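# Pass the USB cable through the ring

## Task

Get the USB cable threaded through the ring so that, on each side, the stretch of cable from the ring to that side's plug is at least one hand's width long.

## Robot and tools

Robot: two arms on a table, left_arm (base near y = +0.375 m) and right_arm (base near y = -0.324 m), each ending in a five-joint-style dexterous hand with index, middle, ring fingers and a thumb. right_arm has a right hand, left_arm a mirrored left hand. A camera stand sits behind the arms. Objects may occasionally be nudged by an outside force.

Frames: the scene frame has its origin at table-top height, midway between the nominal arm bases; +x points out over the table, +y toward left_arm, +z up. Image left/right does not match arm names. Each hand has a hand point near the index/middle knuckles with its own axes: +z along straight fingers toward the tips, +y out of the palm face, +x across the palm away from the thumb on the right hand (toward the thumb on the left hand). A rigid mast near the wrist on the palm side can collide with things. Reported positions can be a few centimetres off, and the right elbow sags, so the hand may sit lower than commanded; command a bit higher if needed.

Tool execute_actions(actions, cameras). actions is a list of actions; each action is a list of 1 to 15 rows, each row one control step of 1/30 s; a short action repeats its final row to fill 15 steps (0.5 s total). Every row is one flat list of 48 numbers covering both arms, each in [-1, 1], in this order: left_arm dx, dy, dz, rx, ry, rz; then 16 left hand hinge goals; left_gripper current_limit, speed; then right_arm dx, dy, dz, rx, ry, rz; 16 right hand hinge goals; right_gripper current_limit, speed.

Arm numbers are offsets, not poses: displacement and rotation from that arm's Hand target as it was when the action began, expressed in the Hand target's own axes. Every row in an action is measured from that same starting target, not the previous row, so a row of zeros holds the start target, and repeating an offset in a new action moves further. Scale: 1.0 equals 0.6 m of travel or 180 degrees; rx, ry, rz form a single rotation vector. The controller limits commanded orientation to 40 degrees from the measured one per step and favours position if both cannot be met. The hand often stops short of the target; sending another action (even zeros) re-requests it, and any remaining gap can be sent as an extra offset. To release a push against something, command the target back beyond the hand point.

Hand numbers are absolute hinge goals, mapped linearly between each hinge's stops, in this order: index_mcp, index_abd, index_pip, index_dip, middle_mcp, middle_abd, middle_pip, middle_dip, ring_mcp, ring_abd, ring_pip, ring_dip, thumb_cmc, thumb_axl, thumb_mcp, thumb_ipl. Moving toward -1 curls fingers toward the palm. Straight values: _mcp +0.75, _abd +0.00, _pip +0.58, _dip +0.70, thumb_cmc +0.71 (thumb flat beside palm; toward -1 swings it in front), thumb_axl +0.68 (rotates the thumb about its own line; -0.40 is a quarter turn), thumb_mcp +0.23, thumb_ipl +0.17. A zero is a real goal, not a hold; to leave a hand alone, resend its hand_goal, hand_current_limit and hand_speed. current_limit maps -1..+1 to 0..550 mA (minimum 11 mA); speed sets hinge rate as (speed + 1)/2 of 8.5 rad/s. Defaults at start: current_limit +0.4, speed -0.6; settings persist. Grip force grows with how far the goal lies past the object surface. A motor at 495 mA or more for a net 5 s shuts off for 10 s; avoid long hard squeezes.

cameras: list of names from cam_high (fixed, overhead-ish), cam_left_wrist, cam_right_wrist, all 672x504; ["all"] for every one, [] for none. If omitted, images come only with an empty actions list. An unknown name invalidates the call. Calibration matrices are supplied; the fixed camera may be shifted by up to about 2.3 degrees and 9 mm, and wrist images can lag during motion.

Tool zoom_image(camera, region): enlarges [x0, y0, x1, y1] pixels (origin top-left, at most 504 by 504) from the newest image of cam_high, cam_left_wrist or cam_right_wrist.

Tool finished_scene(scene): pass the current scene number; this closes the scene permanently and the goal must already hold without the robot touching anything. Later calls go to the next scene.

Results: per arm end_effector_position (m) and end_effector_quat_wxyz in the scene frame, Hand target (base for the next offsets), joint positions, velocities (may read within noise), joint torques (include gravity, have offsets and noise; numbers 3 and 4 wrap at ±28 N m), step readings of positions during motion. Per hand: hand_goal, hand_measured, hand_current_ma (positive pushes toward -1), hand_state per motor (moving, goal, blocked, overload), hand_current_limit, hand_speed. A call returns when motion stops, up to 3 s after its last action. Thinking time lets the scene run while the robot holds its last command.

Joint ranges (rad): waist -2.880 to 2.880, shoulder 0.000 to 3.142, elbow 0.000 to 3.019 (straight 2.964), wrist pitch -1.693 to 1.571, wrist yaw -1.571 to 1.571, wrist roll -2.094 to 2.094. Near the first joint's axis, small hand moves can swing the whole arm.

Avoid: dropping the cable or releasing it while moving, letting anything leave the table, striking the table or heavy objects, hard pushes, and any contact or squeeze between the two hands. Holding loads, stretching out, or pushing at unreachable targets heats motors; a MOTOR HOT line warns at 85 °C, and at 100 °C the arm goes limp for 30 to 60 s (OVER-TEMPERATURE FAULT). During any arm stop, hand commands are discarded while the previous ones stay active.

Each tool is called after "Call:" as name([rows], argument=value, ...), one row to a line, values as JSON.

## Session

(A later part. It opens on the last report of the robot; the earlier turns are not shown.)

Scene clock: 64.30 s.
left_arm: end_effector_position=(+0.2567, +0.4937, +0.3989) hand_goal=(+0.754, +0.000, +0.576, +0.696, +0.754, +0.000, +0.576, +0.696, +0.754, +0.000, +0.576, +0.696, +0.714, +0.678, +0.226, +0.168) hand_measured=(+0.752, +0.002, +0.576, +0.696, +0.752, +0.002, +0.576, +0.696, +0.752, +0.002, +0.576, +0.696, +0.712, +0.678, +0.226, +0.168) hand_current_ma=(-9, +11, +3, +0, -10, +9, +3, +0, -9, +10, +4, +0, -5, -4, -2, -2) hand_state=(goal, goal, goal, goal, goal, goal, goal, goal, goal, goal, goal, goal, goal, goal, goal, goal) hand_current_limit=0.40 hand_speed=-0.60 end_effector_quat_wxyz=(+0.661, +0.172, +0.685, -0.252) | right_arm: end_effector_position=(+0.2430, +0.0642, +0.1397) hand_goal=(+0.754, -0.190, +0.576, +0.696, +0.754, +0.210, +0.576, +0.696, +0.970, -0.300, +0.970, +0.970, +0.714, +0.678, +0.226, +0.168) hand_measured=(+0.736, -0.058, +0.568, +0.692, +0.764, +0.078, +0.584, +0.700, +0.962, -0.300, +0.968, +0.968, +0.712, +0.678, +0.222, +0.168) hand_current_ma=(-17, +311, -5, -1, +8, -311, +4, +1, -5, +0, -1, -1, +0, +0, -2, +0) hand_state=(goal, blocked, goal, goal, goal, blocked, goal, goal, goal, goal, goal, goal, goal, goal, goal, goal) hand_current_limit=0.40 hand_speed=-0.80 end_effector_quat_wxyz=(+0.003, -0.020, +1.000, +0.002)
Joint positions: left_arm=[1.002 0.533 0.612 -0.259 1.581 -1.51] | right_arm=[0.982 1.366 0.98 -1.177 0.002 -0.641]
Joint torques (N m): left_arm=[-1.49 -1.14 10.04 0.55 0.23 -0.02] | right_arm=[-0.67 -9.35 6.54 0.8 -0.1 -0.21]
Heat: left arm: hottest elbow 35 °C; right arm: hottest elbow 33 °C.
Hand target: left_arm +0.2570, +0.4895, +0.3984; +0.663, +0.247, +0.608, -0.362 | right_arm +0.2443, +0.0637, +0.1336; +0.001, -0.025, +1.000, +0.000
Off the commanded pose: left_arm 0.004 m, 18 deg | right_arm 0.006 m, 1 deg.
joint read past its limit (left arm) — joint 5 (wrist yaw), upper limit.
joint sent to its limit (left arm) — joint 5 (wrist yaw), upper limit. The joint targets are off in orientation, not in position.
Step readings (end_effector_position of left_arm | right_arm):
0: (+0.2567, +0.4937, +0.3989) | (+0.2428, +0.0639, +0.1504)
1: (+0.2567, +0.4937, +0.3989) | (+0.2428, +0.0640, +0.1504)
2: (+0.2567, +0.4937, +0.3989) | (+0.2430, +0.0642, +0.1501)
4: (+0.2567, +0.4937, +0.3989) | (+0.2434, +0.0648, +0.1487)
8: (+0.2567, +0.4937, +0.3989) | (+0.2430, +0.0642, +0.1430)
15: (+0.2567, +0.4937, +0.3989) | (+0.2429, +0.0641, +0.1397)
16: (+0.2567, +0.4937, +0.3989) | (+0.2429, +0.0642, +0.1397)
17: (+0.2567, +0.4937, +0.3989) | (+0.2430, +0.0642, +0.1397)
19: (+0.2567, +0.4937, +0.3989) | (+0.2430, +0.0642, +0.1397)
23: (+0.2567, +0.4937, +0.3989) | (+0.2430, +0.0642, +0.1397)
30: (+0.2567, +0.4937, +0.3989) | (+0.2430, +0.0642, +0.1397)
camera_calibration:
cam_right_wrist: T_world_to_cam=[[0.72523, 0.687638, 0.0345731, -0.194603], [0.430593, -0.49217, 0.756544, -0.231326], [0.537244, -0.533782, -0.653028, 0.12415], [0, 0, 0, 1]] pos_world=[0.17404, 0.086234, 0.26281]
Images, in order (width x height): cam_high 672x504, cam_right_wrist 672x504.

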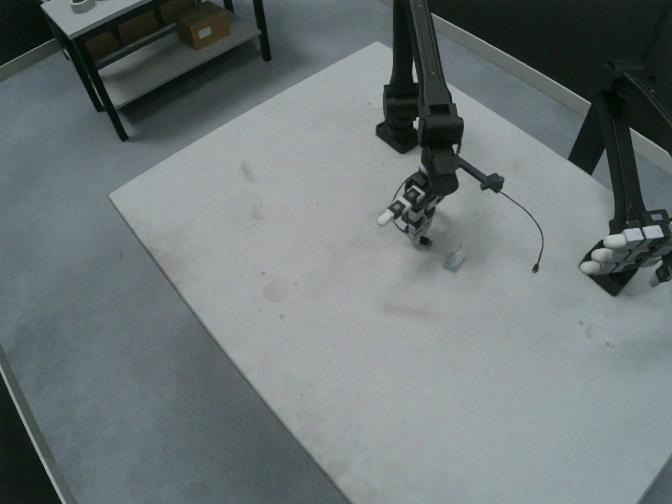

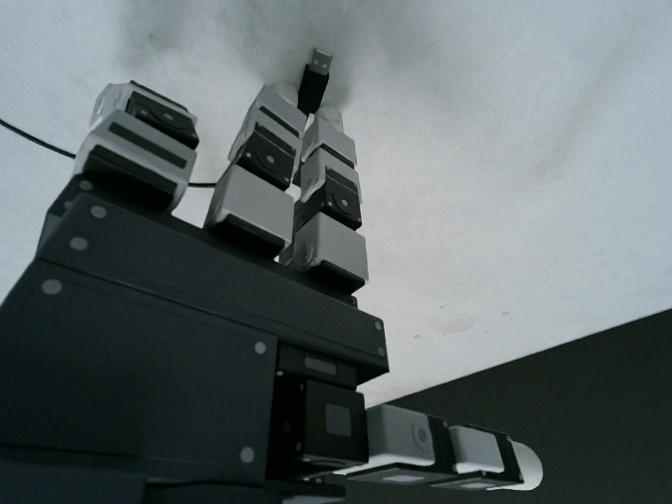

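Call:
execute_actions([
  [[0,0,0,0,0,0,0.754,0,0.576,0.696,0.754,0,0.576,0.696,0.754,0,0.576,0.696,0.714,0.678,0.226,0.168,0.4,-0.6,0.0,0,0.015,0,0,0,0.754,-0.19,0.576,0.696,0.754,0.21,0.576,0.696,0.97,-0.3,0.97,0.97,0.714,0.678,0.226,0.168,0.4,-0.8]],
  [[0,0,0,0,0,0,0.754,0,0.576,0.696,0.754,0,0.576,0.696,0.754,0,0.576,0.696,0.714,0.678,0.226,0.168,0.4,-0.6,0.0,0,0.01,0,0,0,0.754,-0.19,0.576,0.696,0.754,0.21,0.576,0.696,0.97,-0.3,0.97,0.97,0.714,0.678,0.226,0.168,0.4,-0.8]],
], cameras=["cam_high","cam_right_wrist"])

Call:
zoom_image(camera="cam_high", region=[390, 190, 480, 280])

Scene clock: 65.73 s.
left_arm: end_effector_position=(+0.2567, +0.4937, +0.3989) hand_goal=(+0.754, +0.000, +0.576, +0.696, +0.754, +0.000, +0.576, +0.696, +0.754, +0.000, +0.576, +0.696, +0.714, +0.678, +0.226, +0.168) hand_measured=(+0.752, +0.002, +0.576, +0.696, +0.752, +0.002, +0.576, +0.696, +0.752, +0.002, +0.576, +0.696, +0.712, +0.678, +0.226, +0.168) hand_current_ma=(-9, +11, +3, +0, -10, +9, +3, +0, -9, +10, +4, +0, -5, -4, -2, -2) hand_state=(goal, goal, goal, goal, goal, goal, goal, goal, goal, goal, goal, goal, goal, goal, goal, goal) hand_current_limit=0.40 hand_speed=-0.60 end_effector_quat_wxyz=(+0.661, +0.172, +0.685, -0.252) | right_arm: end_effector_position=(+0.2438, +0.0657, +0.1332) hand_goal=(+0.754, -0.190, +0.576, +0.696, +0.754, +0.210, +0.576, +0.696, +0.970, -0.300, +0.970, +0.970, +0.714, +0.678, +0.226, +0.168) hand_measured=(+0.748, -0.060, +0.574, +0.694, +0.764, +0.078, +0.584, +0.700, +0.962, -0.300, +0.968, +0.968, +0.712, +0.678, +0.222, +0.168) hand_current_ma=(-3, +299, -1, -1, +8, -311, +4, +1, -5, +0, -1, -1, +0, +0, -2, +0) hand_state=(goal, blocked, goal, goal, goal, blocked, goal, goal, goal, goal, goal, goal, goal, goal, goal, goal) hand_current_limit=0.40 hand_speed=-0.80 end_effector_quat_wxyz=(+0.005, -0.020, +1.000, +0.006)
Joint positions: left_arm=[1.002 0.533 0.612 -0.259 1.581 -1.51] | right_arm=[0.982 1.372 0.965 -1.147 0.001 -0.641]
Joint torques (N m): left_arm=[-1.55 -1.14 10.06 0.57 0.22 -0.01] | right_arm=[-0.32 -7.24 5.7 1.37 -0.02 -0.13]
Heat: left arm: hottest elbow 35 °C; right arm: hottest elbow 33 °C.
Hand target: left_arm +0.2570, +0.4895, +0.3984; +0.663, +0.247, +0.608, -0.362 | right_arm +0.2443, +0.0637, +0.1184; +0.001, -0.025, +1.000, +0.000
Off the commanded pose: left_arm 0.004 m, 18 deg | right_arm 0.015 m, 1 deg.
joint read past its limit (left arm) — joint 5 (wrist yaw), upper limit.
joint sent to its limit (left arm) — joint 5 (wrist yaw), upper limit. The joint targets are off in orientation, not in position.
Step readings (end_effector_position of left_arm | right_arm):
0: (+0.2567, +0.4937, +0.3989) | (+0.2430, +0.0642, +0.1397)
1: (+0.2567, +0.4937, +0.3989) | (+0.2430, +0.0643, +0.1397)
2: (+0.2567, +0.4937, +0.3989) | (+0.2431, +0.0645, +0.1394)
4: (+0.2567, +0.4937, +0.3989) | (+0.2435, +0.0650, +0.1383)
8: (+0.2567, +0.4937, +0.3989) | (+0.2431, +0.0644, +0.1337)
15: (+0.2567, +0.4937, +0.3989) | (+0.2432, +0.0646, +0.1332)
16: (+0.2567, +0.4937, +0.3989) | (+0.2432, +0.0646, +0.1332)
17: (+0.2567, +0.4937, +0.3989) | (+0.2433, +0.0648, +0.1333)
19: (+0.2567, +0.4937, +0.3989) | (+0.2434, +0.0650, +0.1331)
23: (+0.2567, +0.4937, +0.3989) | (+0.2439, +0.0658, +0.1333)
30: (+0.2567, +0.4937, +0.3989) | (+0.2438, +0.0657, +0.1332)
camera_calibration:
cam_right_wrist: T_world_to_cam=[[0.725077, 0.687303, 0.0433305, -0.197106], [0.427173, -0.498219, 0.754521, -0.224567], [0.540172, -0.528576, -0.654844, 0.119434], [0, 0, 0, 1]] pos_world=[0.174331, 0.0867181, 0.256192]
Images, in order (width x height): cam_high 672x504, cam_right_wrist 672x504.

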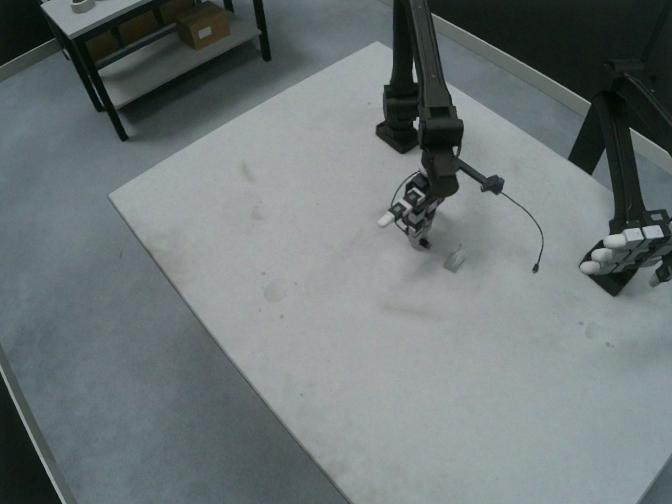

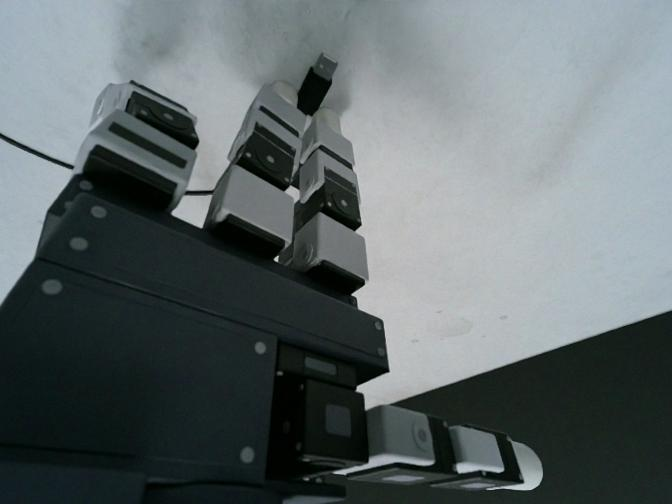

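Scaled by 5.600 from the camera's 672x504 image, which has a finer 960x720 frame.

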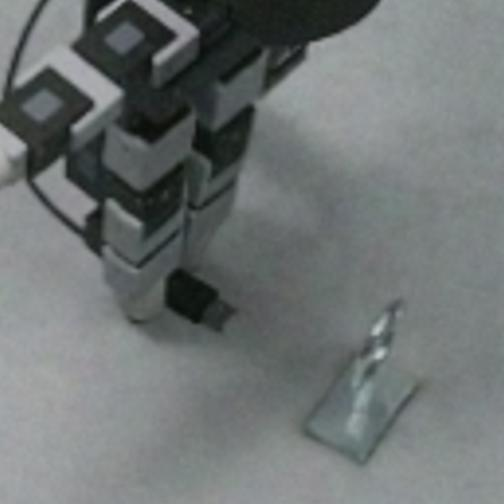

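Call:
execute_actions([
  [[0,0,0,0,0,0,0.754,0,0.576,0.696,0.754,0,0.576,0.696,0.754,0,0.576,0.696,0.714,0.678,0.226,0.168,0.4,-0.6,0.0,0,-0.018,0,0,0,0.754,-0.1,0.576,0.696,0.754,0.1,0.576,0.696,0.97,-0.3,0.97,0.97,0.714,0.678,0.226,0.168,0.4,-0.85]],
  [[0,0,0,0,0,0,0.754,0,0.576,0.696,0.754,0,0.576,0.696,0.754,0,0.576,0.696,0.714,0.678,0.226,0.168,0.4,-0.6,0.0,0,0.0,0,0,0,0.754,0.02,0.576,0.696,0.754,-0.02,0.576,0.696,0.97,-0.3,0.97,0.97,0.714,0.678,0.226,0.168,0.4,-0.85]],
], cameras=["cam_high","cam_right_wrist"])

Call:
zoom_image(camera="cam_right_wrist", region=[220, 0, 420, 160])

Scene clock: 68.60 s.
left_arm: end_effector_position=(+0.2567, +0.4937, +0.3989) hand_goal=(+0.754, +0.000, +0.576, +0.696, +0.754, +0.000, +0.576, +0.696, +0.754, +0.000, +0.576, +0.696, +0.714, +0.678, +0.226, +0.168) hand_measured=(+0.752, +0.002, +0.576, +0.696, +0.752, +0.002, +0.576, +0.696, +0.752, +0.002, +0.576, +0.696, +0.712, +0.678, +0.226, +0.168) hand_current_ma=(-9, +11, +3, +0, -10, +9, +3, +0, -9, +10, +4, +0, -5, -4, -2, -2) hand_state=(goal, goal, goal, goal, goal, goal, goal, goal, goal, goal, goal, goal, goal, goal, goal, goal) hand_current_limit=0.40 hand_speed=-0.60 end_effector_quat_wxyz=(+0.661, +0.172, +0.685, -0.252) | right_arm: end_effector_position=(+0.2433, +0.0655, +0.1331) hand_goal=(+0.754, +0.020, +0.576, +0.696, +0.754, -0.020, +0.576, +0.696, +0.970, -0.300, +0.970, +0.970, +0.714, +0.678, +0.226, +0.168) hand_measured=(+0.750, -0.044, +0.574, +0.694, +0.756, -0.016, +0.578, +0.698, +0.962, -0.300, +0.968, +0.968, +0.712, +0.678, +0.222, +0.168) hand_current_ma=(-2, -99, -1, -1, +0, +1, +1, +1, -5, +0, -1, -1, +0, +0, -2, +0) hand_state=(goal, blocked, goal, goal, goal, goal, goal, goal, goal, goal, goal, goal, goal, goal, goal, goal) hand_current_limit=0.40 hand_speed=-0.85 end_effector_quat_wxyz=(+0.004, -0.021, +1.000, +0.006)
Joint positions: left_arm=[1.002 0.533 0.612 -0.259 1.581 -1.51] | right_arm=[0.982 1.372 0.965 -1.149 -0.001 -0.642]
Joint torques (N m): left_arm=[-1.49 -1.03 10.03 0.58 0.23 -0.02] | right_arm=[-0.56 -9.47 7.32 0.27 0.03 -0.17]
Heat: left arm: hottest elbow 35 °C; right arm: hottest elbow 33 °C.
Hand target: left_arm +0.2570, +0.4895, +0.3984; +0.663, +0.247, +0.608, -0.362 | right_arm +0.2443, +0.0638, +0.1292; +0.001, -0.025, +1.000, +0.000
Off the commanded pose: left_arm 0.004 m, 18 deg | right_arm 0.004 m, 1 deg.
joint read past its limit (left arm) — joint 5 (wrist yaw), upper limit.
joint sent to its limit (left arm) — joint 5 (wrist yaw), upper limit. The joint targets are off in orientation, not in position.
Step readings (end_effector_position of left_arm | right_arm):
0: (+0.2567, +0.4937, +0.3989) | (+0.2438, +0.0657, +0.1332)
1: (+0.2567, +0.4937, +0.3989) | (+0.2438, +0.0657, +0.1332)
2: (+0.2567, +0.4937, +0.3989) | (+0.2438, +0.0657, +0.1332)
4: (+0.2567, +0.4937, +0.3989) | (+0.2438, +0.0657, +0.1332)
8: (+0.2567, +0.4937, +0.3989) | (+0.2438, +0.0657, +0.1332)
15: (+0.2567, +0.4937, +0.3989) | (+0.2438, +0.0657, +0.1332)
16: (+0.2567, +0.4937, +0.3989) | (+0.2438, +0.0657, +0.1332)
17: (+0.2567, +0.4937, +0.3989) | (+0.2438, +0.0657, +0.1332)
19: (+0.2567, +0.4937, +0.3989) | (+0.2438, +0.0657, +0.1332)
23: (+0.2567, +0.4937, +0.3989) | (+0.2434, +0.0656, +0.1331)
30: (+0.2567, +0.4937, +0.3989) | (+0.2433, +0.0655, +0.1331)
camera_calibration:
cam_right_wrist: T_world_to_cam=[[0.724603, 0.687917, 0.0414836, -0.196319], [0.429176, -0.497522, 0.753843, -0.224734], [0.539221, -0.528433, -0.655743, 0.119929], [0, 0, 0, 1]] pos_world=[0.174036, 0.0866157, 0.2562]
Images, in order (width x height): cam_high 672x504, cam_right_wrist 672x504.

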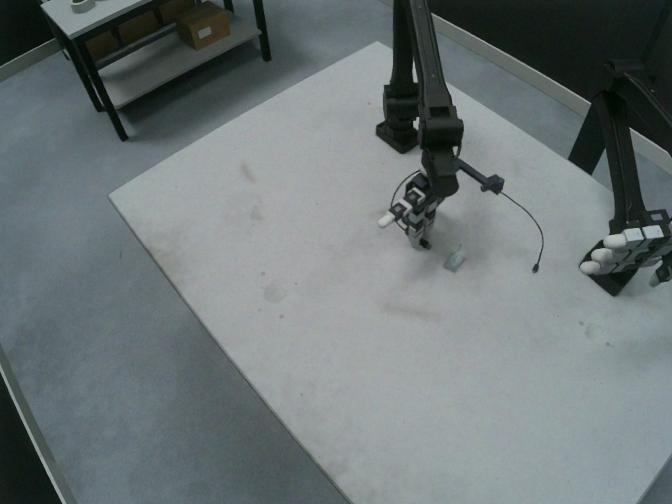

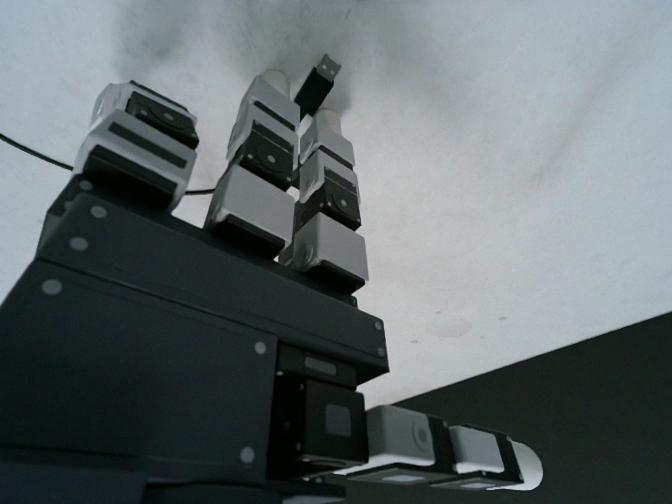

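Scaled by 2.520 from the camera's 672x504 image, which has a finer 960x720 frame.

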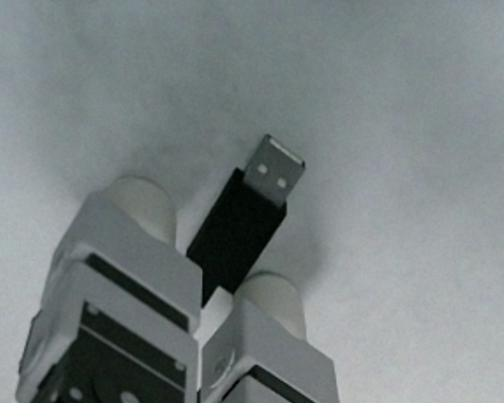

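Call:
execute_actions([
  [[0,0,0,0,0,0,0.754,0,0.576,0.696,0.754,0,0.576,0.696,0.754,0,0.576,0.696,0.714,0.678,0.226,0.168,0.4,-0.6,0.0,0,-0.015,0,0,0,0.754,0.02,0.576,0.696,0.754,-0.02,0.576,0.696,0.97,-0.3,0.97,0.97,0.714,0.678,0.226,0.168,0.4,-0.85]],
  [[0,0,0,0,0,0,0.754,0,0.576,0.696,0.754,0,0.576,0.696,0.754,0,0.576,0.696,0.714,0.678,0.226,0.168,0.4,-0.6,0.0,-0.015,0.0,0,0,0,0.754,0.02,0.576,0.696,0.754,-0.02,0.576,0.696,0.97,-0.3,0.97,0.97,0.714,0.678,0.226,0.168,0.4,-0.85]],
], cameras=["cam_high","cam_right_wrist"])

Call:
zoom_image(camera="cam_right_wrist", region=[220, 0, 420, 160])

Scene clock: 70.03 s.
left_arm: end_effector_position=(+0.2567, +0.4937, +0.3989) hand_goal=(+0.754, +0.000, +0.576, +0.696, +0.754, +0.000, +0.576, +0.696, +0.754, +0.000, +0.576, +0.696, +0.714, +0.678, +0.226, +0.168) hand_measured=(+0.752, +0.002, +0.576, +0.696, +0.752, +0.002, +0.576, +0.696, +0.752, +0.002, +0.576, +0.696, +0.712, +0.678, +0.226, +0.168) hand_current_ma=(-9, +11, +3, +0, -10, +9, +3, +0, -9, +10, +4, +0, -5, -4, -2, -2) hand_state=(goal, goal, goal, goal, goal, goal, goal, goal, goal, goal, goal, goal, goal, goal, goal, goal) hand_current_limit=0.40 hand_speed=-0.60 end_effector_quat_wxyz=(+0.661, +0.172, +0.685, -0.252) | right_arm: end_effector_position=(+0.2438, +0.0582, +0.1341) hand_goal=(+0.754, +0.020, +0.576, +0.696, +0.754, -0.020, +0.576, +0.696, +0.970, -0.300, +0.970, +0.970, +0.714, +0.678, +0.226, +0.168) hand_measured=(+0.748, +0.016, +0.572, +0.692, +0.754, -0.016, +0.578, +0.698, +0.962, -0.300, +0.968, +0.968, +0.712, +0.678, +0.222, +0.168) hand_current_ma=(-3, -1, -1, -1, +0, +1, +1, +1, -5, +0, -1, -1, +0, +0, -2, +0) hand_state=(goal, goal, goal, goal, goal, goal, goal, goal, goal, goal, goal, goal, goal, goal, goal, goal) hand_current_limit=0.40 hand_speed=-0.85 end_effector_quat_wxyz=(-0.001, -0.021, +1.000, +0.000)
Joint positions: left_arm=[1.002 0.533 0.612 -0.259 1.581 -1.51] | right_arm=[0.969 1.366 0.965 -1.172 -0.001 -0.656]
Joint torques (N m): left_arm=[-1.55 -0.91 10.03 0.58 0.22 -0.02] | right_arm=[-0.79 -10.81 6.95 0.08 0.09 -0.19]
Heat: left arm: hottest elbow 34 °C; right arm: hottest elbow 33 °C.
Hand target: left_arm +0.2570, +0.4895, +0.3984; +0.663, +0.247, +0.608, -0.362 | right_arm +0.2447, +0.0548, +0.1382; +0.001, -0.025, +1.000, +0.000
Off the commanded pose: left_arm 0.004 m, 18 deg | right_arm 0.005 m, 0 deg.
joint read past its limit (left arm) — joint 5 (wrist yaw), upper limit.
joint sent to its limit (left arm) — joint 5 (wrist yaw), upper limit. The joint targets are off in orientation, not in position.
Step readings (end_effector_position of left_arm | right_arm):
0: (+0.2567, +0.4937, +0.3989) | (+0.2433, +0.0655, +0.1331)
1: (+0.2567, +0.4937, +0.3989) | (+0.2433, +0.0655, +0.1332)
2: (+0.2567, +0.4937, +0.3989) | (+0.2430, +0.0652, +0.1331)
4: (+0.2567, +0.4937, +0.3989) | (+0.2421, +0.0641, +0.1331)
8: (+0.2567, +0.4937, +0.3989) | (+0.2409, +0.0626, +0.1328)
15: (+0.2567, +0.4937, +0.3989) | (+0.2405, +0.0621, +0.1326)
16: (+0.2567, +0.4937, +0.3989) | (+0.2405, +0.0621, +0.1326)
17: (+0.2567, +0.4937, +0.3989) | (+0.2404, +0.0622, +0.1330)
19: (+0.2567, +0.4937, +0.3989) | (+0.2401, +0.0618, +0.1333)
23: (+0.2567, +0.4937, +0.3989) | (+0.2421, +0.0596, +0.1335)
30: (+0.2567, +0.4937, +0.3989) | (+0.2439, +0.0582, +0.1341)
camera_calibration:
cam_right_wrist: T_world_to_cam=[[0.724205, 0.689118, 0.0253816, -0.189526], [0.436944, -0.487044, 0.756219, -0.232179], [0.533486, -0.536567, -0.653826, 0.117998], [0, 0, 0, 1]] pos_world=[0.175755, 0.0808383, 0.257539]
Images, in order (width x height): cam_high 672x504, cam_right_wrist 672x504.

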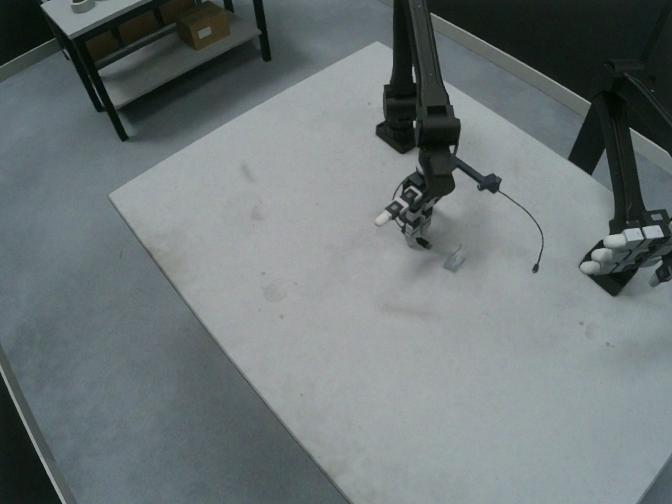

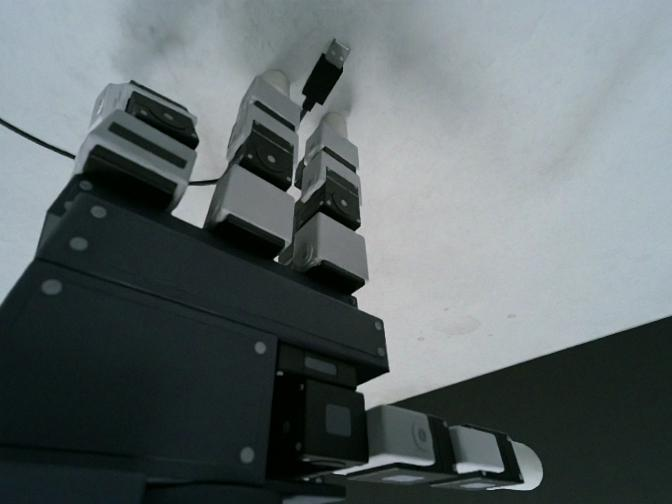

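Scaled by 2.520 from the camera's 672x504 image, which has a finer 960x720 frame.

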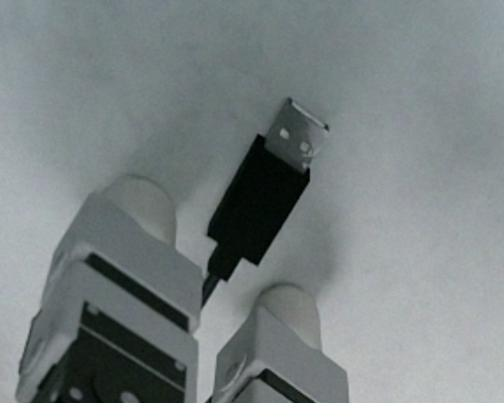

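Call:
execute_actions([
  [[0,0,0,0,0,0,0.754,0,0.576,0.696,0.754,0,0.576,0.696,0.754,0,0.576,0.696,0.714,0.678,0.226,0.168,0.4,-0.6,0.0,0,0.02,0,0,0,0.754,0.0,0.576,0.696,0.754,-0.0,0.576,0.696,0.97,-0.3,0.97,0.97,0.714,0.678,0.226,0.168,0.4,-0.85]],
  [[0,0,0,0,0,0,0.754,0,0.576,0.696,0.754,0,0.576,0.696,0.754,0,0.576,0.696,0.714,0.678,0.226,0.168,0.4,-0.6,0.0,0,-0.01,0,0,0,0.754,-0.24,0.576,0.696,0.754,0.24,0.576,0.696,0.97,-0.3,0.97,0.97,0.714,0.678,0.226,0.168,0.4,-0.85]],
  [[0,0,0,0,0,0,0.754,0,0.576,0.696,0.754,0,0.576,0.696,0.754,0,0.576,0.696,0.714,0.678,0.226,0.168,0.4,-0.6,0.0,0,0,0,0,0,0.754,-0.24,0.576,0.696,0.754,0.24,0.576,0.696,0.97,-0.3,0.97,0.97,0.714,0.678,0.226,0.168,0.4,-0.85]],
], cameras=["cam_high","cam_right_wrist"])

Call:
zoom_image(camera="cam_right_wrist", region=[220, 0, 420, 160])

Scene clock: 72.13 s.
left_arm: end_effector_position=(+0.2567, +0.4937, +0.3989) hand_goal=(+0.754, +0.000, +0.576, +0.696, +0.754, +0.000, +0.576, +0.696, +0.754, +0.000, +0.576, +0.696, +0.714, +0.678, +0.226, +0.168) hand_measured=(+0.752, +0.002, +0.576, +0.696, +0.752, +0.002, +0.576, +0.696, +0.752, +0.002, +0.576, +0.696, +0.712, +0.678, +0.226, +0.168) hand_current_ma=(-9, +11, +3, +0, -10, +9, +3, +0, -9, +10, +4, +0, -5, -4, -2, -2) hand_state=(goal, goal, goal, goal, goal, goal, goal, goal, goal, goal, goal, goal, goal, goal, goal, goal) hand_current_limit=0.40 hand_speed=-0.60 end_effector_quat_wxyz=(+0.661, +0.172, +0.685, -0.252) | right_arm: end_effector_position=(+0.2453, +0.0583, +0.1331) hand_goal=(+0.754, -0.240, +0.576, +0.696, +0.754, +0.240, +0.576, +0.696, +0.970, -0.300, +0.970, +0.970, +0.714, +0.678, +0.226, +0.168) hand_measured=(+0.752, -0.094, +0.576, +0.696, +0.754, +0.110, +0.578, +0.698, +0.962, -0.300, +0.968, +0.968, +0.712, +0.678, +0.222, +0.168) hand_current_ma=(-1, +364, +0, +0, +0, -300, +1, +1, -5, +0, -1, -1, +0, +0, -2, +0) hand_state=(goal, blocked, goal, goal, goal, blocked, goal, goal, goal, goal, goal, goal, goal, goal, goal, goal) hand_current_limit=0.40 hand_speed=-0.85 end_effector_quat_wxyz=(+0.003, -0.021, +1.000, +0.002)
Joint positions: left_arm=[1.002 0.533 0.612 -0.259 1.581 -1.51] | right_arm=[0.968 1.364 0.96 -1.16 0.003 -0.657]
Joint torques (N m): left_arm=[-1.49 -1.03 10.04 0.55 0.22 -0.01] | right_arm=[-0.38 -10.34 6.61 0.46 -0.1 -0.21]
Heat: left arm: hottest elbow 34 °C; right arm: hottest elbow 33 °C.
Hand target: left_arm +0.2570, +0.4895, +0.3984; +0.663, +0.247, +0.608, -0.362 | right_arm +0.2447, +0.0549, +0.1324; +0.001, -0.025, +1.000, +0.000
Off the commanded pose: left_arm 0.004 m, 18 deg | right_arm 0.004 m, 1 deg.
joint read past its limit (left arm) — joint 5 (wrist yaw), upper limit.
joint sent to its limit (left arm) — joint 5 (wrist yaw), upper limit. The joint targets are off in orientation, not in position.
Step readings (end_effector_position of left_arm | right_arm):
0: (+0.2567, +0.4937, +0.3989) | (+0.2438, +0.0582, +0.1341)
1: (+0.2567, +0.4937, +0.3989) | (+0.2438, +0.0582, +0.1341)
2: (+0.2567, +0.4937, +0.3989) | (+0.2438, +0.0582, +0.1341)
4: (+0.2567, +0.4937, +0.3989) | (+0.2436, +0.0579, +0.1333)
8: (+0.2567, +0.4937, +0.3989) | (+0.2439, +0.0584, +0.1330)
15: (+0.2567, +0.4937, +0.3989) | (+0.2444, +0.0589, +0.1331)
16: (+0.2567, +0.4937, +0.3989) | (+0.2444, +0.0589, +0.1331)
17: (+0.2567, +0.4937, +0.3989) | (+0.2445, +0.0589, +0.1332)
19: (+0.2567, +0.4937, +0.3989) | (+0.2448, +0.0586, +0.1331)
23: (+0.2567, +0.4937, +0.3989) | (+0.2453, +0.0583, +0.1331)
30: (+0.2567, +0.4937, +0.3989) | (+0.2453, +0.0583, +0.1331)
31: (+0.2567, +0.4937, +0.3989) | (+0.2453, +0.0583, +0.1331)
32: (+0.2567, +0.4937, +0.3989) | (+0.2453, +0.0583, +0.1331)
34: (+0.2567, +0.4937, +0.3989) | (+0.2453, +0.0583, +0.1331)
38: (+0.2567, +0.4937, +0.3989) | (+0.2453, +0.0583, +0.1331)
45: (+0.2567, +0.4937, +0.3989) | (+0.2453, +0.0583, +0.1331)
camera_calibration:
cam_right_wrist: T_world_to_cam=[[0.724191, 0.688756, 0.0341009, -0.191761], [0.430657, -0.490328, 0.757702, -0.230513], [0.538593, -0.534035, -0.651709, 0.114939], [0, 0, 0, 1]] pos_world=[0.176239, 0.0804312, 0.256106]
Images, in order (width x height): cam_high 672x504, cam_right_wrist 672x504.

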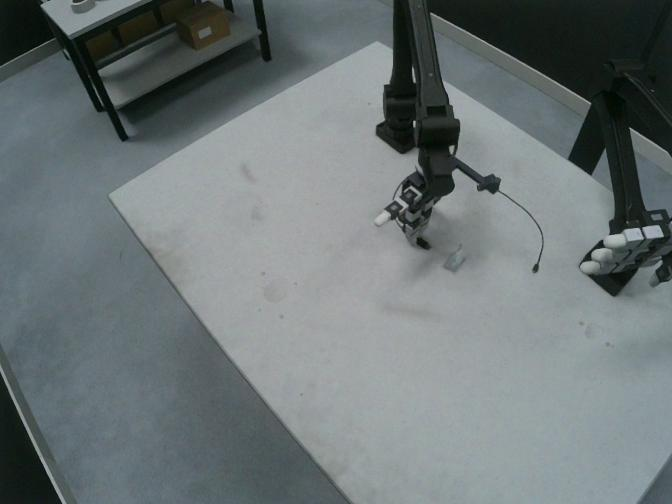

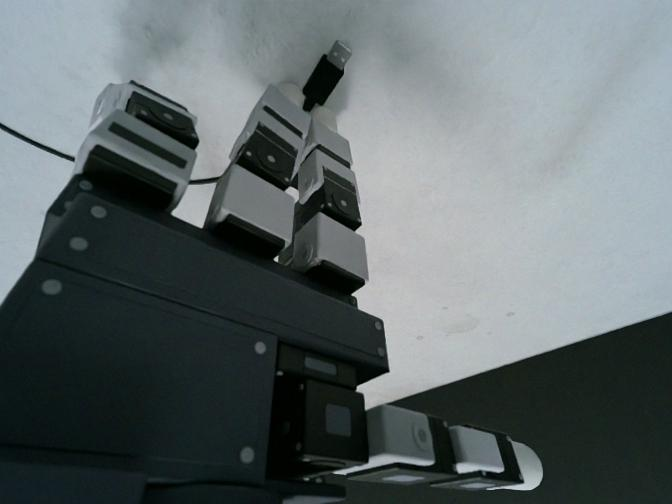

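Scaled by 2.520 from the camera's 672x504 image, which has a finer 960x720 frame.

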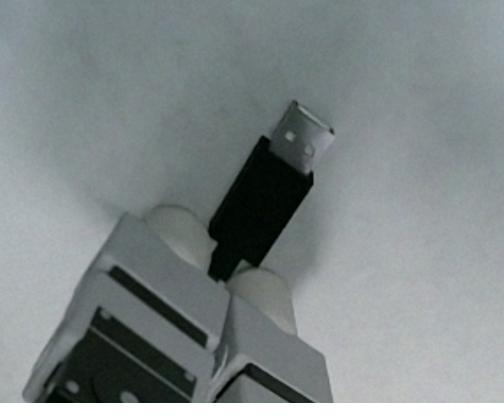

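Call:
execute_actions([
  [[0,0,0,0,0,0,0.754,0,0.576,0.696,0.754,0,0.576,0.696,0.754,0,0.576,0.696,0.714,0.678,0.226,0.168,0.4,-0.6,0.0,0,-0.03,0,0,0,0.754,-0.24,0.576,0.696,0.754,0.24,0.576,0.696,0.97,-0.3,0.97,0.97,0.714,0.678,0.226,0.168,0.4,-0.85]],
  [[0,0,0,0,0,0,0.754,0,0.576,0.696,0.754,0,0.576,0.696,0.754,0,0.576,0.696,0.714,0.678,0.226,0.168,0.4,-0.6,0.0,0,-0.03,0,0,0,0.754,-0.24,0.576,0.696,0.754,0.24,0.576,0.696,0.97,-0.3,0.97,0.97,0.714,0.678,0.226,0.168,0.4,-0.85]],
  [[0,0,0,0,0,0,0.754,0,0.576,0.696,0.754,0,0.576,0.696,0.754,0,0.576,0.696,0.714,0.678,0.226,0.168,0.4,-0.6,0.0,0,-0.05,0,0,0,0.754,-0.24,0.576,0.696,0.754,0.24,0.576,0.696,0.97,-0.3,0.97,0.97,0.714,0.678,0.226,0.168,0.4,-0.85]],
], cameras=["all"])

Call:
zoom_image(camera="cam_right_wrist", region=[220, 0, 420, 160])

Call:
zoom_image(camera="cam_high", region=[390, 190, 480, 280])

Call:
zoom_image(camera="cam_left_wrist", region=[220, 270, 310, 360])

Scene clock: 74.17 s.
left_arm: end_effector_position=(+0.2567, +0.4937, +0.3989) hand_goal=(+0.754, +0.000, +0.576, +0.696, +0.754, +0.000, +0.576, +0.696, +0.754, +0.000, +0.576, +0.696, +0.714, +0.678, +0.226, +0.168) hand_measured=(+0.752, +0.002, +0.576, +0.696, +0.752, +0.002, +0.576, +0.696, +0.752, +0.002, +0.576, +0.696, +0.712, +0.678, +0.226, +0.168) hand_current_ma=(-9, +11, +3, +0, -10, +9, +3, +0, -9, +10, +4, +0, -5, -4, -2, -2) hand_state=(goal, goal, goal, goal, goal, goal, goal, goal, goal, goal, goal, goal, goal, goal, goal, goal) hand_current_limit=0.40 hand_speed=-0.60 end_effector_quat_wxyz=(+0.661, +0.172, +0.685, -0.252) | right_arm: end_effector_position=(+0.2361, +0.0453, +0.1791) hand_goal=(+0.754, -0.240, +0.576, +0.696, +0.754, +0.240, +0.576, +0.696, +0.970, -0.300, +0.970, +0.970, +0.714, +0.678, +0.226, +0.168) hand_measured=(+0.752, -0.094, +0.576, +0.696, +0.754, +0.110, +0.578, +0.698, +0.962, -0.300, +0.968, +0.968, +0.712, +0.678, +0.222, +0.168) hand_current_ma=(-1, +364, +0, +0, +0, -300, +1, +1, -5, +0, -1, -1, +0, +0, -2, +0) hand_state=(goal, blocked, goal, goal, goal, blocked, goal, goal, goal, goal, goal, goal, goal, goal, goal, goal) hand_current_limit=0.40 hand_speed=-0.85 end_effector_quat_wxyz=(-0.009, -0.021, +1.000, -0.015)
Joint positions: left_arm=[1.002 0.533 0.612 -0.259 1.581 -1.51] | right_arm=[0.968 1.303 1.038 -1.34 0.003 -0.657]
Joint torques (N m): left_arm=[-1.38 -1.03 10.03 0.57 0.22 -0.02] | right_arm=[-0.38 -9.17 10.44 -0.1 -0.07 -0.12]
Heat: left arm: hottest elbow 34 °C; right arm: hottest elbow 33 °C.
Hand target: left_arm +0.2570, +0.4895, +0.3984; +0.663, +0.247, +0.608, -0.362 | right_arm +0.2445, +0.0548, +0.1982; +0.001, -0.025, +1.000, +0.000
Off the commanded pose: left_arm 0.004 m, 18 deg | right_arm 0.023 m, 2 deg.
joint read past its limit (left arm) — joint 5 (wrist yaw), upper limit.
joint sent to its limit (left arm) — joint 5 (wrist yaw), upper limit. The joint targets are off in orientation, not in position.
Step readings (end_effector_position of left_arm | right_arm):
0: (+0.2567, +0.4937, +0.3989) | (+0.2453, +0.0583, +0.1331)
1: (+0.2567, +0.4937, +0.3989) | (+0.2453, +0.0583, +0.1331)
2: (+0.2567, +0.4937, +0.3989) | (+0.2450, +0.0579, +0.1329)
4: (+0.2567, +0.4937, +0.3989) | (+0.2431, +0.0552, +0.1324)
8: (+0.2567, +0.4937, +0.3989) | (+0.2400, +0.0508, +0.1335)
15: (+0.2567, +0.4937, +0.3989) | (+0.2388, +0.0492, +0.1354)
16: (+0.2567, +0.4937, +0.3989) | (+0.2388, +0.0491, +0.1354)
17: (+0.2567, +0.4937, +0.3989) | (+0.2382, +0.0483, +0.1353)
19: (+0.2567, +0.4937, +0.3989) | (+0.2361, +0.0453, +0.1354)
23: (+0.2567, +0.4937, +0.3989) | (+0.2338, +0.0420, +0.1396)
30: (+0.2567, +0.4937, +0.3989) | (+0.2353, +0.0441, +0.1467)
31: (+0.2567, +0.4937, +0.3989) | (+0.2353, +0.0441, +0.1468)
32: (+0.2567, +0.4937, +0.3989) | (+0.2348, +0.0434, +0.1473)
34: (+0.2567, +0.4937, +0.3989) | (+0.2335, +0.0417, +0.1512)
38: (+0.2567, +0.4937, +0.3989) | (+0.2348, +0.0435, +0.1672)
45: (+0.2567, +0.4937, +0.3989) | (+0.2365, +0.0459, +0.1793)
camera_calibration:
cam_left_wrist: T_world_to_cam=[[-0.333812, -0.403072, 0.852117, -0.0919504], [-0.921289, -0.0518003, -0.385413, 0.372915], [0.199489, -0.913701, -0.354054, 0.665468], [0, 0, 0, 1]] pos_world=[0.180115, 0.590293, 0.45769]
cam_right_wrist: T_world_to_cam=[[0.724517, 0.689236, -0.00525892, -0.170703], [0.448282, -0.465406, 0.763178, -0.274093], [0.523562, -0.555293, -0.646167, 0.146424], [0, 0, 0, 1]] pos_world=[0.169886, 0.0713984, 0.302898]

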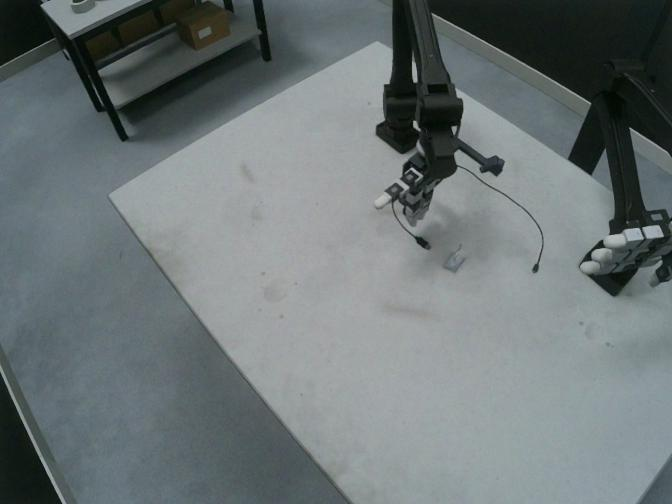

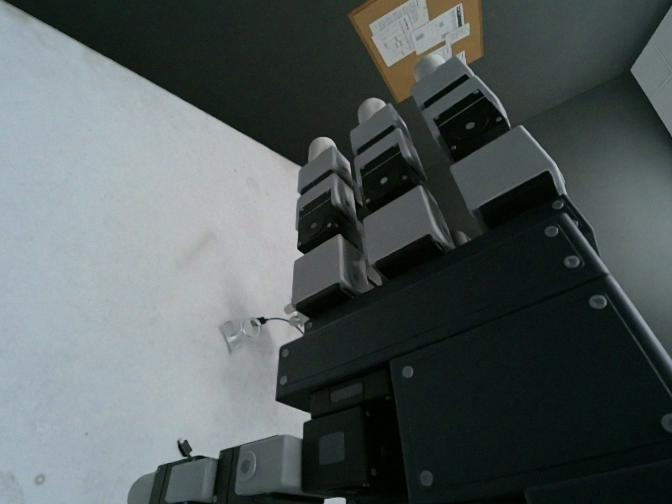

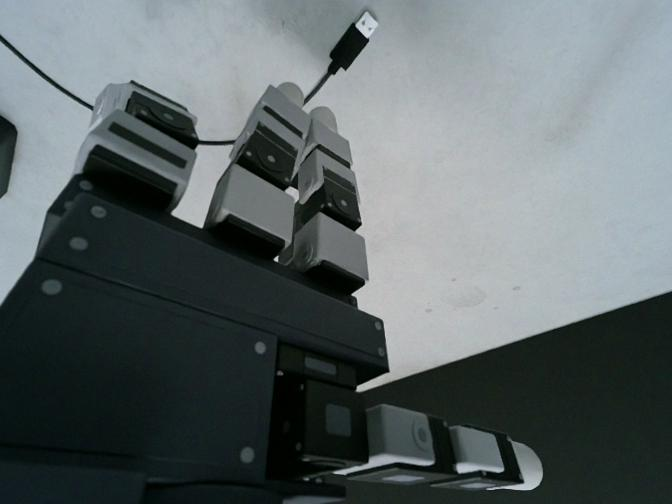

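Scaled by 2.520 from the camera's 672x504 image, which has a finer 960x720 frame.

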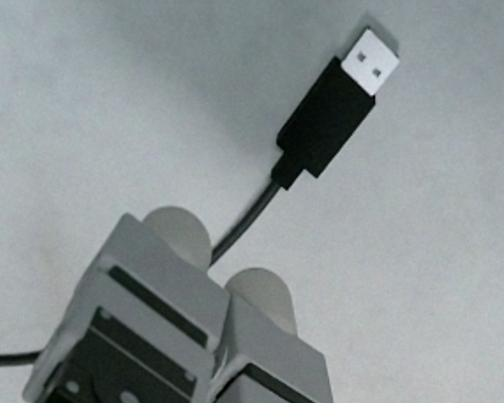

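Scaled by 5.600 from the camera's 672x504 image, which has a finer 960x720 frame.

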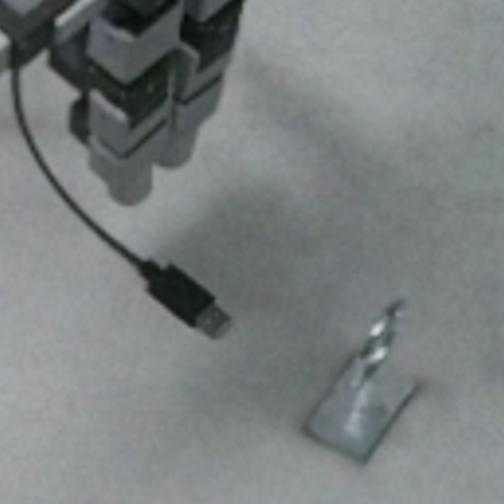

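Scaled by 5.600 from the camera's 672x504 image, which has a finer 960x720 frame.

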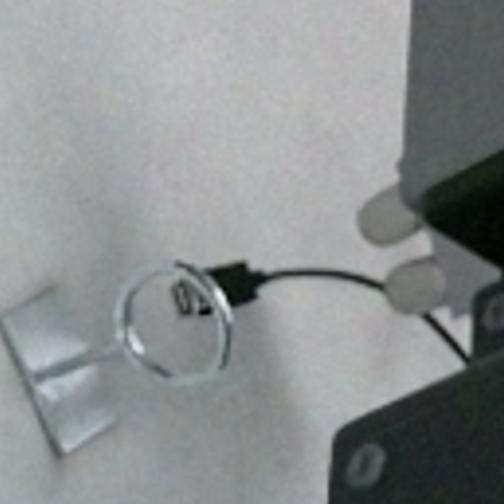

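Call:
execute_actions([
  [[0,0,0,0,0,0,0.754,0,0.576,0.696,0.754,0,0.576,0.696,0.754,0,0.576,0.696,0.714,0.678,0.226,0.168,0.4,-0.6,0.0,0,-0.03,0,0,0,0.754,0.05,0.576,0.696,0.754,-0.05,0.576,0.696,0.97,-0.3,0.97,0.97,0.714,0.678,0.226,0.168,0.4,-0.7]],
  [[0,0,0,0,0,0,0.754,0,0.576,0.696,0.754,0,0.576,0.696,0.754,0,0.576,0.696,0.714,0.678,0.226,0.168,0.4,-0.6,0.0098,-0.045,0.0,-0.111,0,0,0.754,0.05,0.576,0.696,0.754,-0.05,0.576,0.696,0.97,-0.3,0.97,0.97,0.714,0.678,0.226,0.168,0.4,-0.7]],
  [[0,0,0,0,0,0,0.754,0,0.576,0.696,0.754,0,0.576,0.696,0.754,0,0.576,0.696,0.714,0.678,0.226,0.168,0.4,-0.6,0.0,0,0.0,0,0,0,0.754,0.05,0.576,0.696,0.754,-0.05,0.576,0.696,0.97,-0.3,0.97,0.97,0.714,0.678,0.226,0.168,0.4,-0.7]],
], cameras=["cam_high","cam_right_wrist"])

Call:
zoom_image(camera="cam_right_wrist", region=[220, 0, 420, 160])

Call:
zoom_image(camera="cam_high", region=[390, 190, 480, 280])

Scene clock: 78.27 s.
left_arm: end_effector_position=(+0.2567, +0.4937, +0.3989) hand_goal=(+0.754, +0.000, +0.576, +0.696, +0.754, +0.000, +0.576, +0.696, +0.754, +0.000, +0.576, +0.696, +0.714, +0.678, +0.226, +0.168) hand_measured=(+0.752, +0.002, +0.576, +0.696, +0.752, +0.002, +0.576, +0.696, +0.752, +0.002, +0.576, +0.696, +0.712, +0.678, +0.226, +0.168) hand_current_ma=(-9, +11, +3, +0, -10, +9, +3, +0, -9, +10, +4, +0, -5, -4, -2, -2) hand_state=(goal, goal, goal, goal, goal, goal, goal, goal, goal, goal, goal, goal, goal, goal, goal, goal) hand_current_limit=0.40 hand_speed=-0.60 end_effector_quat_wxyz=(+0.661, +0.172, +0.685, -0.252) | right_arm: end_effector_position=(+0.2376, +0.0280, +0.2199) hand_goal=(+0.754, +0.050, +0.576, +0.696, +0.754, -0.050, +0.576, +0.696, +0.970, -0.300, +0.970, +0.970, +0.714, +0.678, +0.226, +0.168) hand_measured=(+0.754, +0.048, +0.576, +0.696, +0.754, -0.048, +0.578, +0.698, +0.964, -0.300, +0.968, +0.968, +0.716, +0.678, +0.222, +0.168) hand_current_ma=(+0, -1, +0, +0, +0, +1, +0, +1, -3, +0, -1, -1, +0, +0, -2, +0) hand_state=(goal, goal, goal, goal, goal, goal, goal, goal, goal, goal, goal, goal, goal, goal, goal, goal) hand_current_limit=0.40 hand_speed=-0.70 end_effector_quat_wxyz=(-0.005, -0.021, +0.985, +0.172)
Joint positions: left_arm=[1.002 0.533 0.612 -0.259 1.581 -1.51] | right_arm=[0.814 1.086 0.857 -1.1 -0.251 -0.78]
Joint torques (N m): left_arm=[-1.44 -1.08 10.03 0.53 0.22 -0.02] | right_arm=[-0.67 -6.3 7.46 1.63 -0.47 -0.17]
Heat: left arm: hottest elbow 34 °C; right arm: hottest elbow 33 °C.
Hand target: left_arm +0.2570, +0.4895, +0.3984; +0.663, +0.247, +0.608, -0.362 | right_arm +0.2401, +0.0276, +0.2164; -0.003, -0.025, +0.985, +0.174
Off the commanded pose: left_arm 0.004 m, 18 deg | right_arm 0.004 m, 0 deg.
joint read past its limit (left arm) — joint 5 (wrist yaw), upper limit.
joint sent to its limit (left arm) — joint 5 (wrist yaw), upper limit. The joint targets are off in orientation, not in position.
Step readings (end_effector_position of left_arm | right_arm):
0: (+0.2567, +0.4937, +0.3989) | (+0.2361, +0.0453, +0.1791)
1: (+0.2567, +0.4937, +0.3989) | (+0.2360, +0.0452, +0.1791)
2: (+0.2567, +0.4937, +0.3989) | (+0.2357, +0.0448, +0.1794)
4: (+0.2567, +0.4937, +0.3989) | (+0.2348, +0.0435, +0.1812)
8: (+0.2567, +0.4937, +0.3989) | (+0.2358, +0.0449, +0.1887)
15: (+0.2567, +0.4937, +0.3989) | (+0.2363, +0.0456, +0.1929)
16: (+0.2567, +0.4937, +0.3989) | (+0.2358, +0.0458, +0.1934)
17: (+0.2567, +0.4937, +0.3989) | (+0.2349, +0.0481, +0.1952)
19: (+0.2567, +0.4937, +0.3989) | (+0.2326, +0.0512, +0.2009)
23: (+0.2567, +0.4937, +0.3989) | (+0.2362, +0.0301, +0.2143)
30: (+0.2567, +0.4937, +0.3989) | (+0.2389, +0.0269, +0.2209)
31: (+0.2567, +0.4937, +0.3989) | (+0.2383, +0.0273, +0.2204)
32: (+0.2567, +0.4937, +0.3989) | (+0.2379, +0.0273, +0.2198)
34: (+0.2567, +0.4937, +0.3989) | (+0.2376, +0.0273, +0.2193)
38: (+0.2567, +0.4937, +0.3989) | (+0.2376, +0.0278, +0.2197)
45: (+0.2567, +0.4937, +0.3989) | (+0.2376, +0.0279, +0.2199)
camera_calibration:
cam_right_wrist: T_world_to_cam=[[0.726072, 0.641468, 0.247666, -0.214316], [0.447002, -0.714011, 0.538868, -0.257332], [0.522502, -0.28055, -0.80516, 0.189953], [0, 0, 0, 1]] pos_world=[0.171386, 0.00703052, 0.34469]
Images, in order (width x height): cam_high 672x504, cam_right_wrist 672x504.

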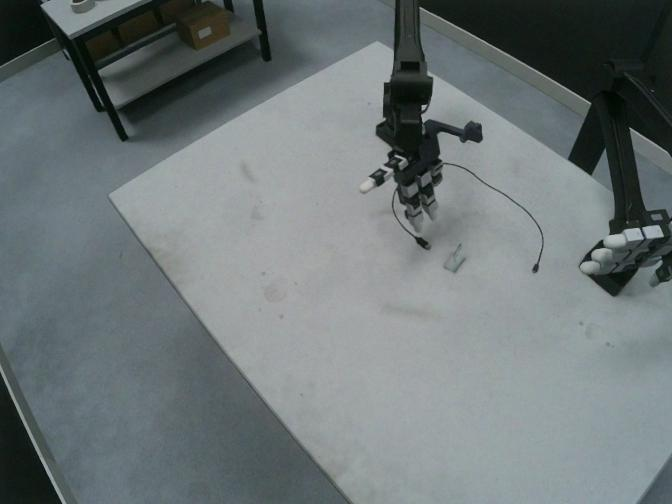

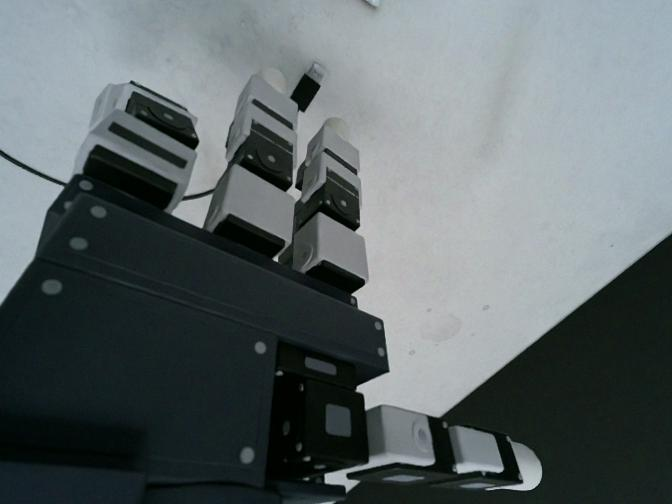

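Scaled by 2.520 from the camera's 672x504 image, which has a finer 960x720 frame.

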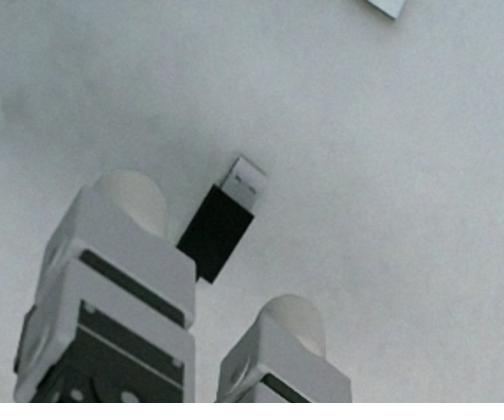

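Scaled by 5.600 from the camera's 672x504 image, which has a finer 960x720 frame.

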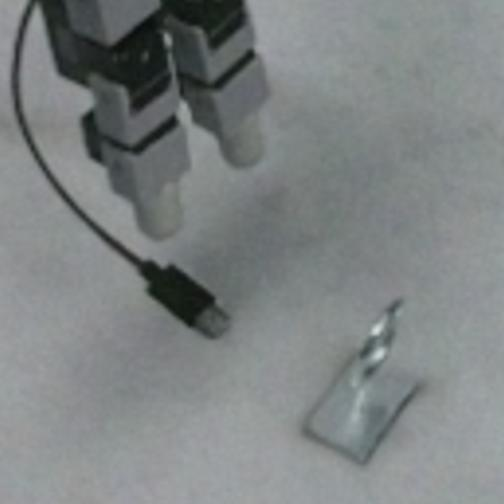

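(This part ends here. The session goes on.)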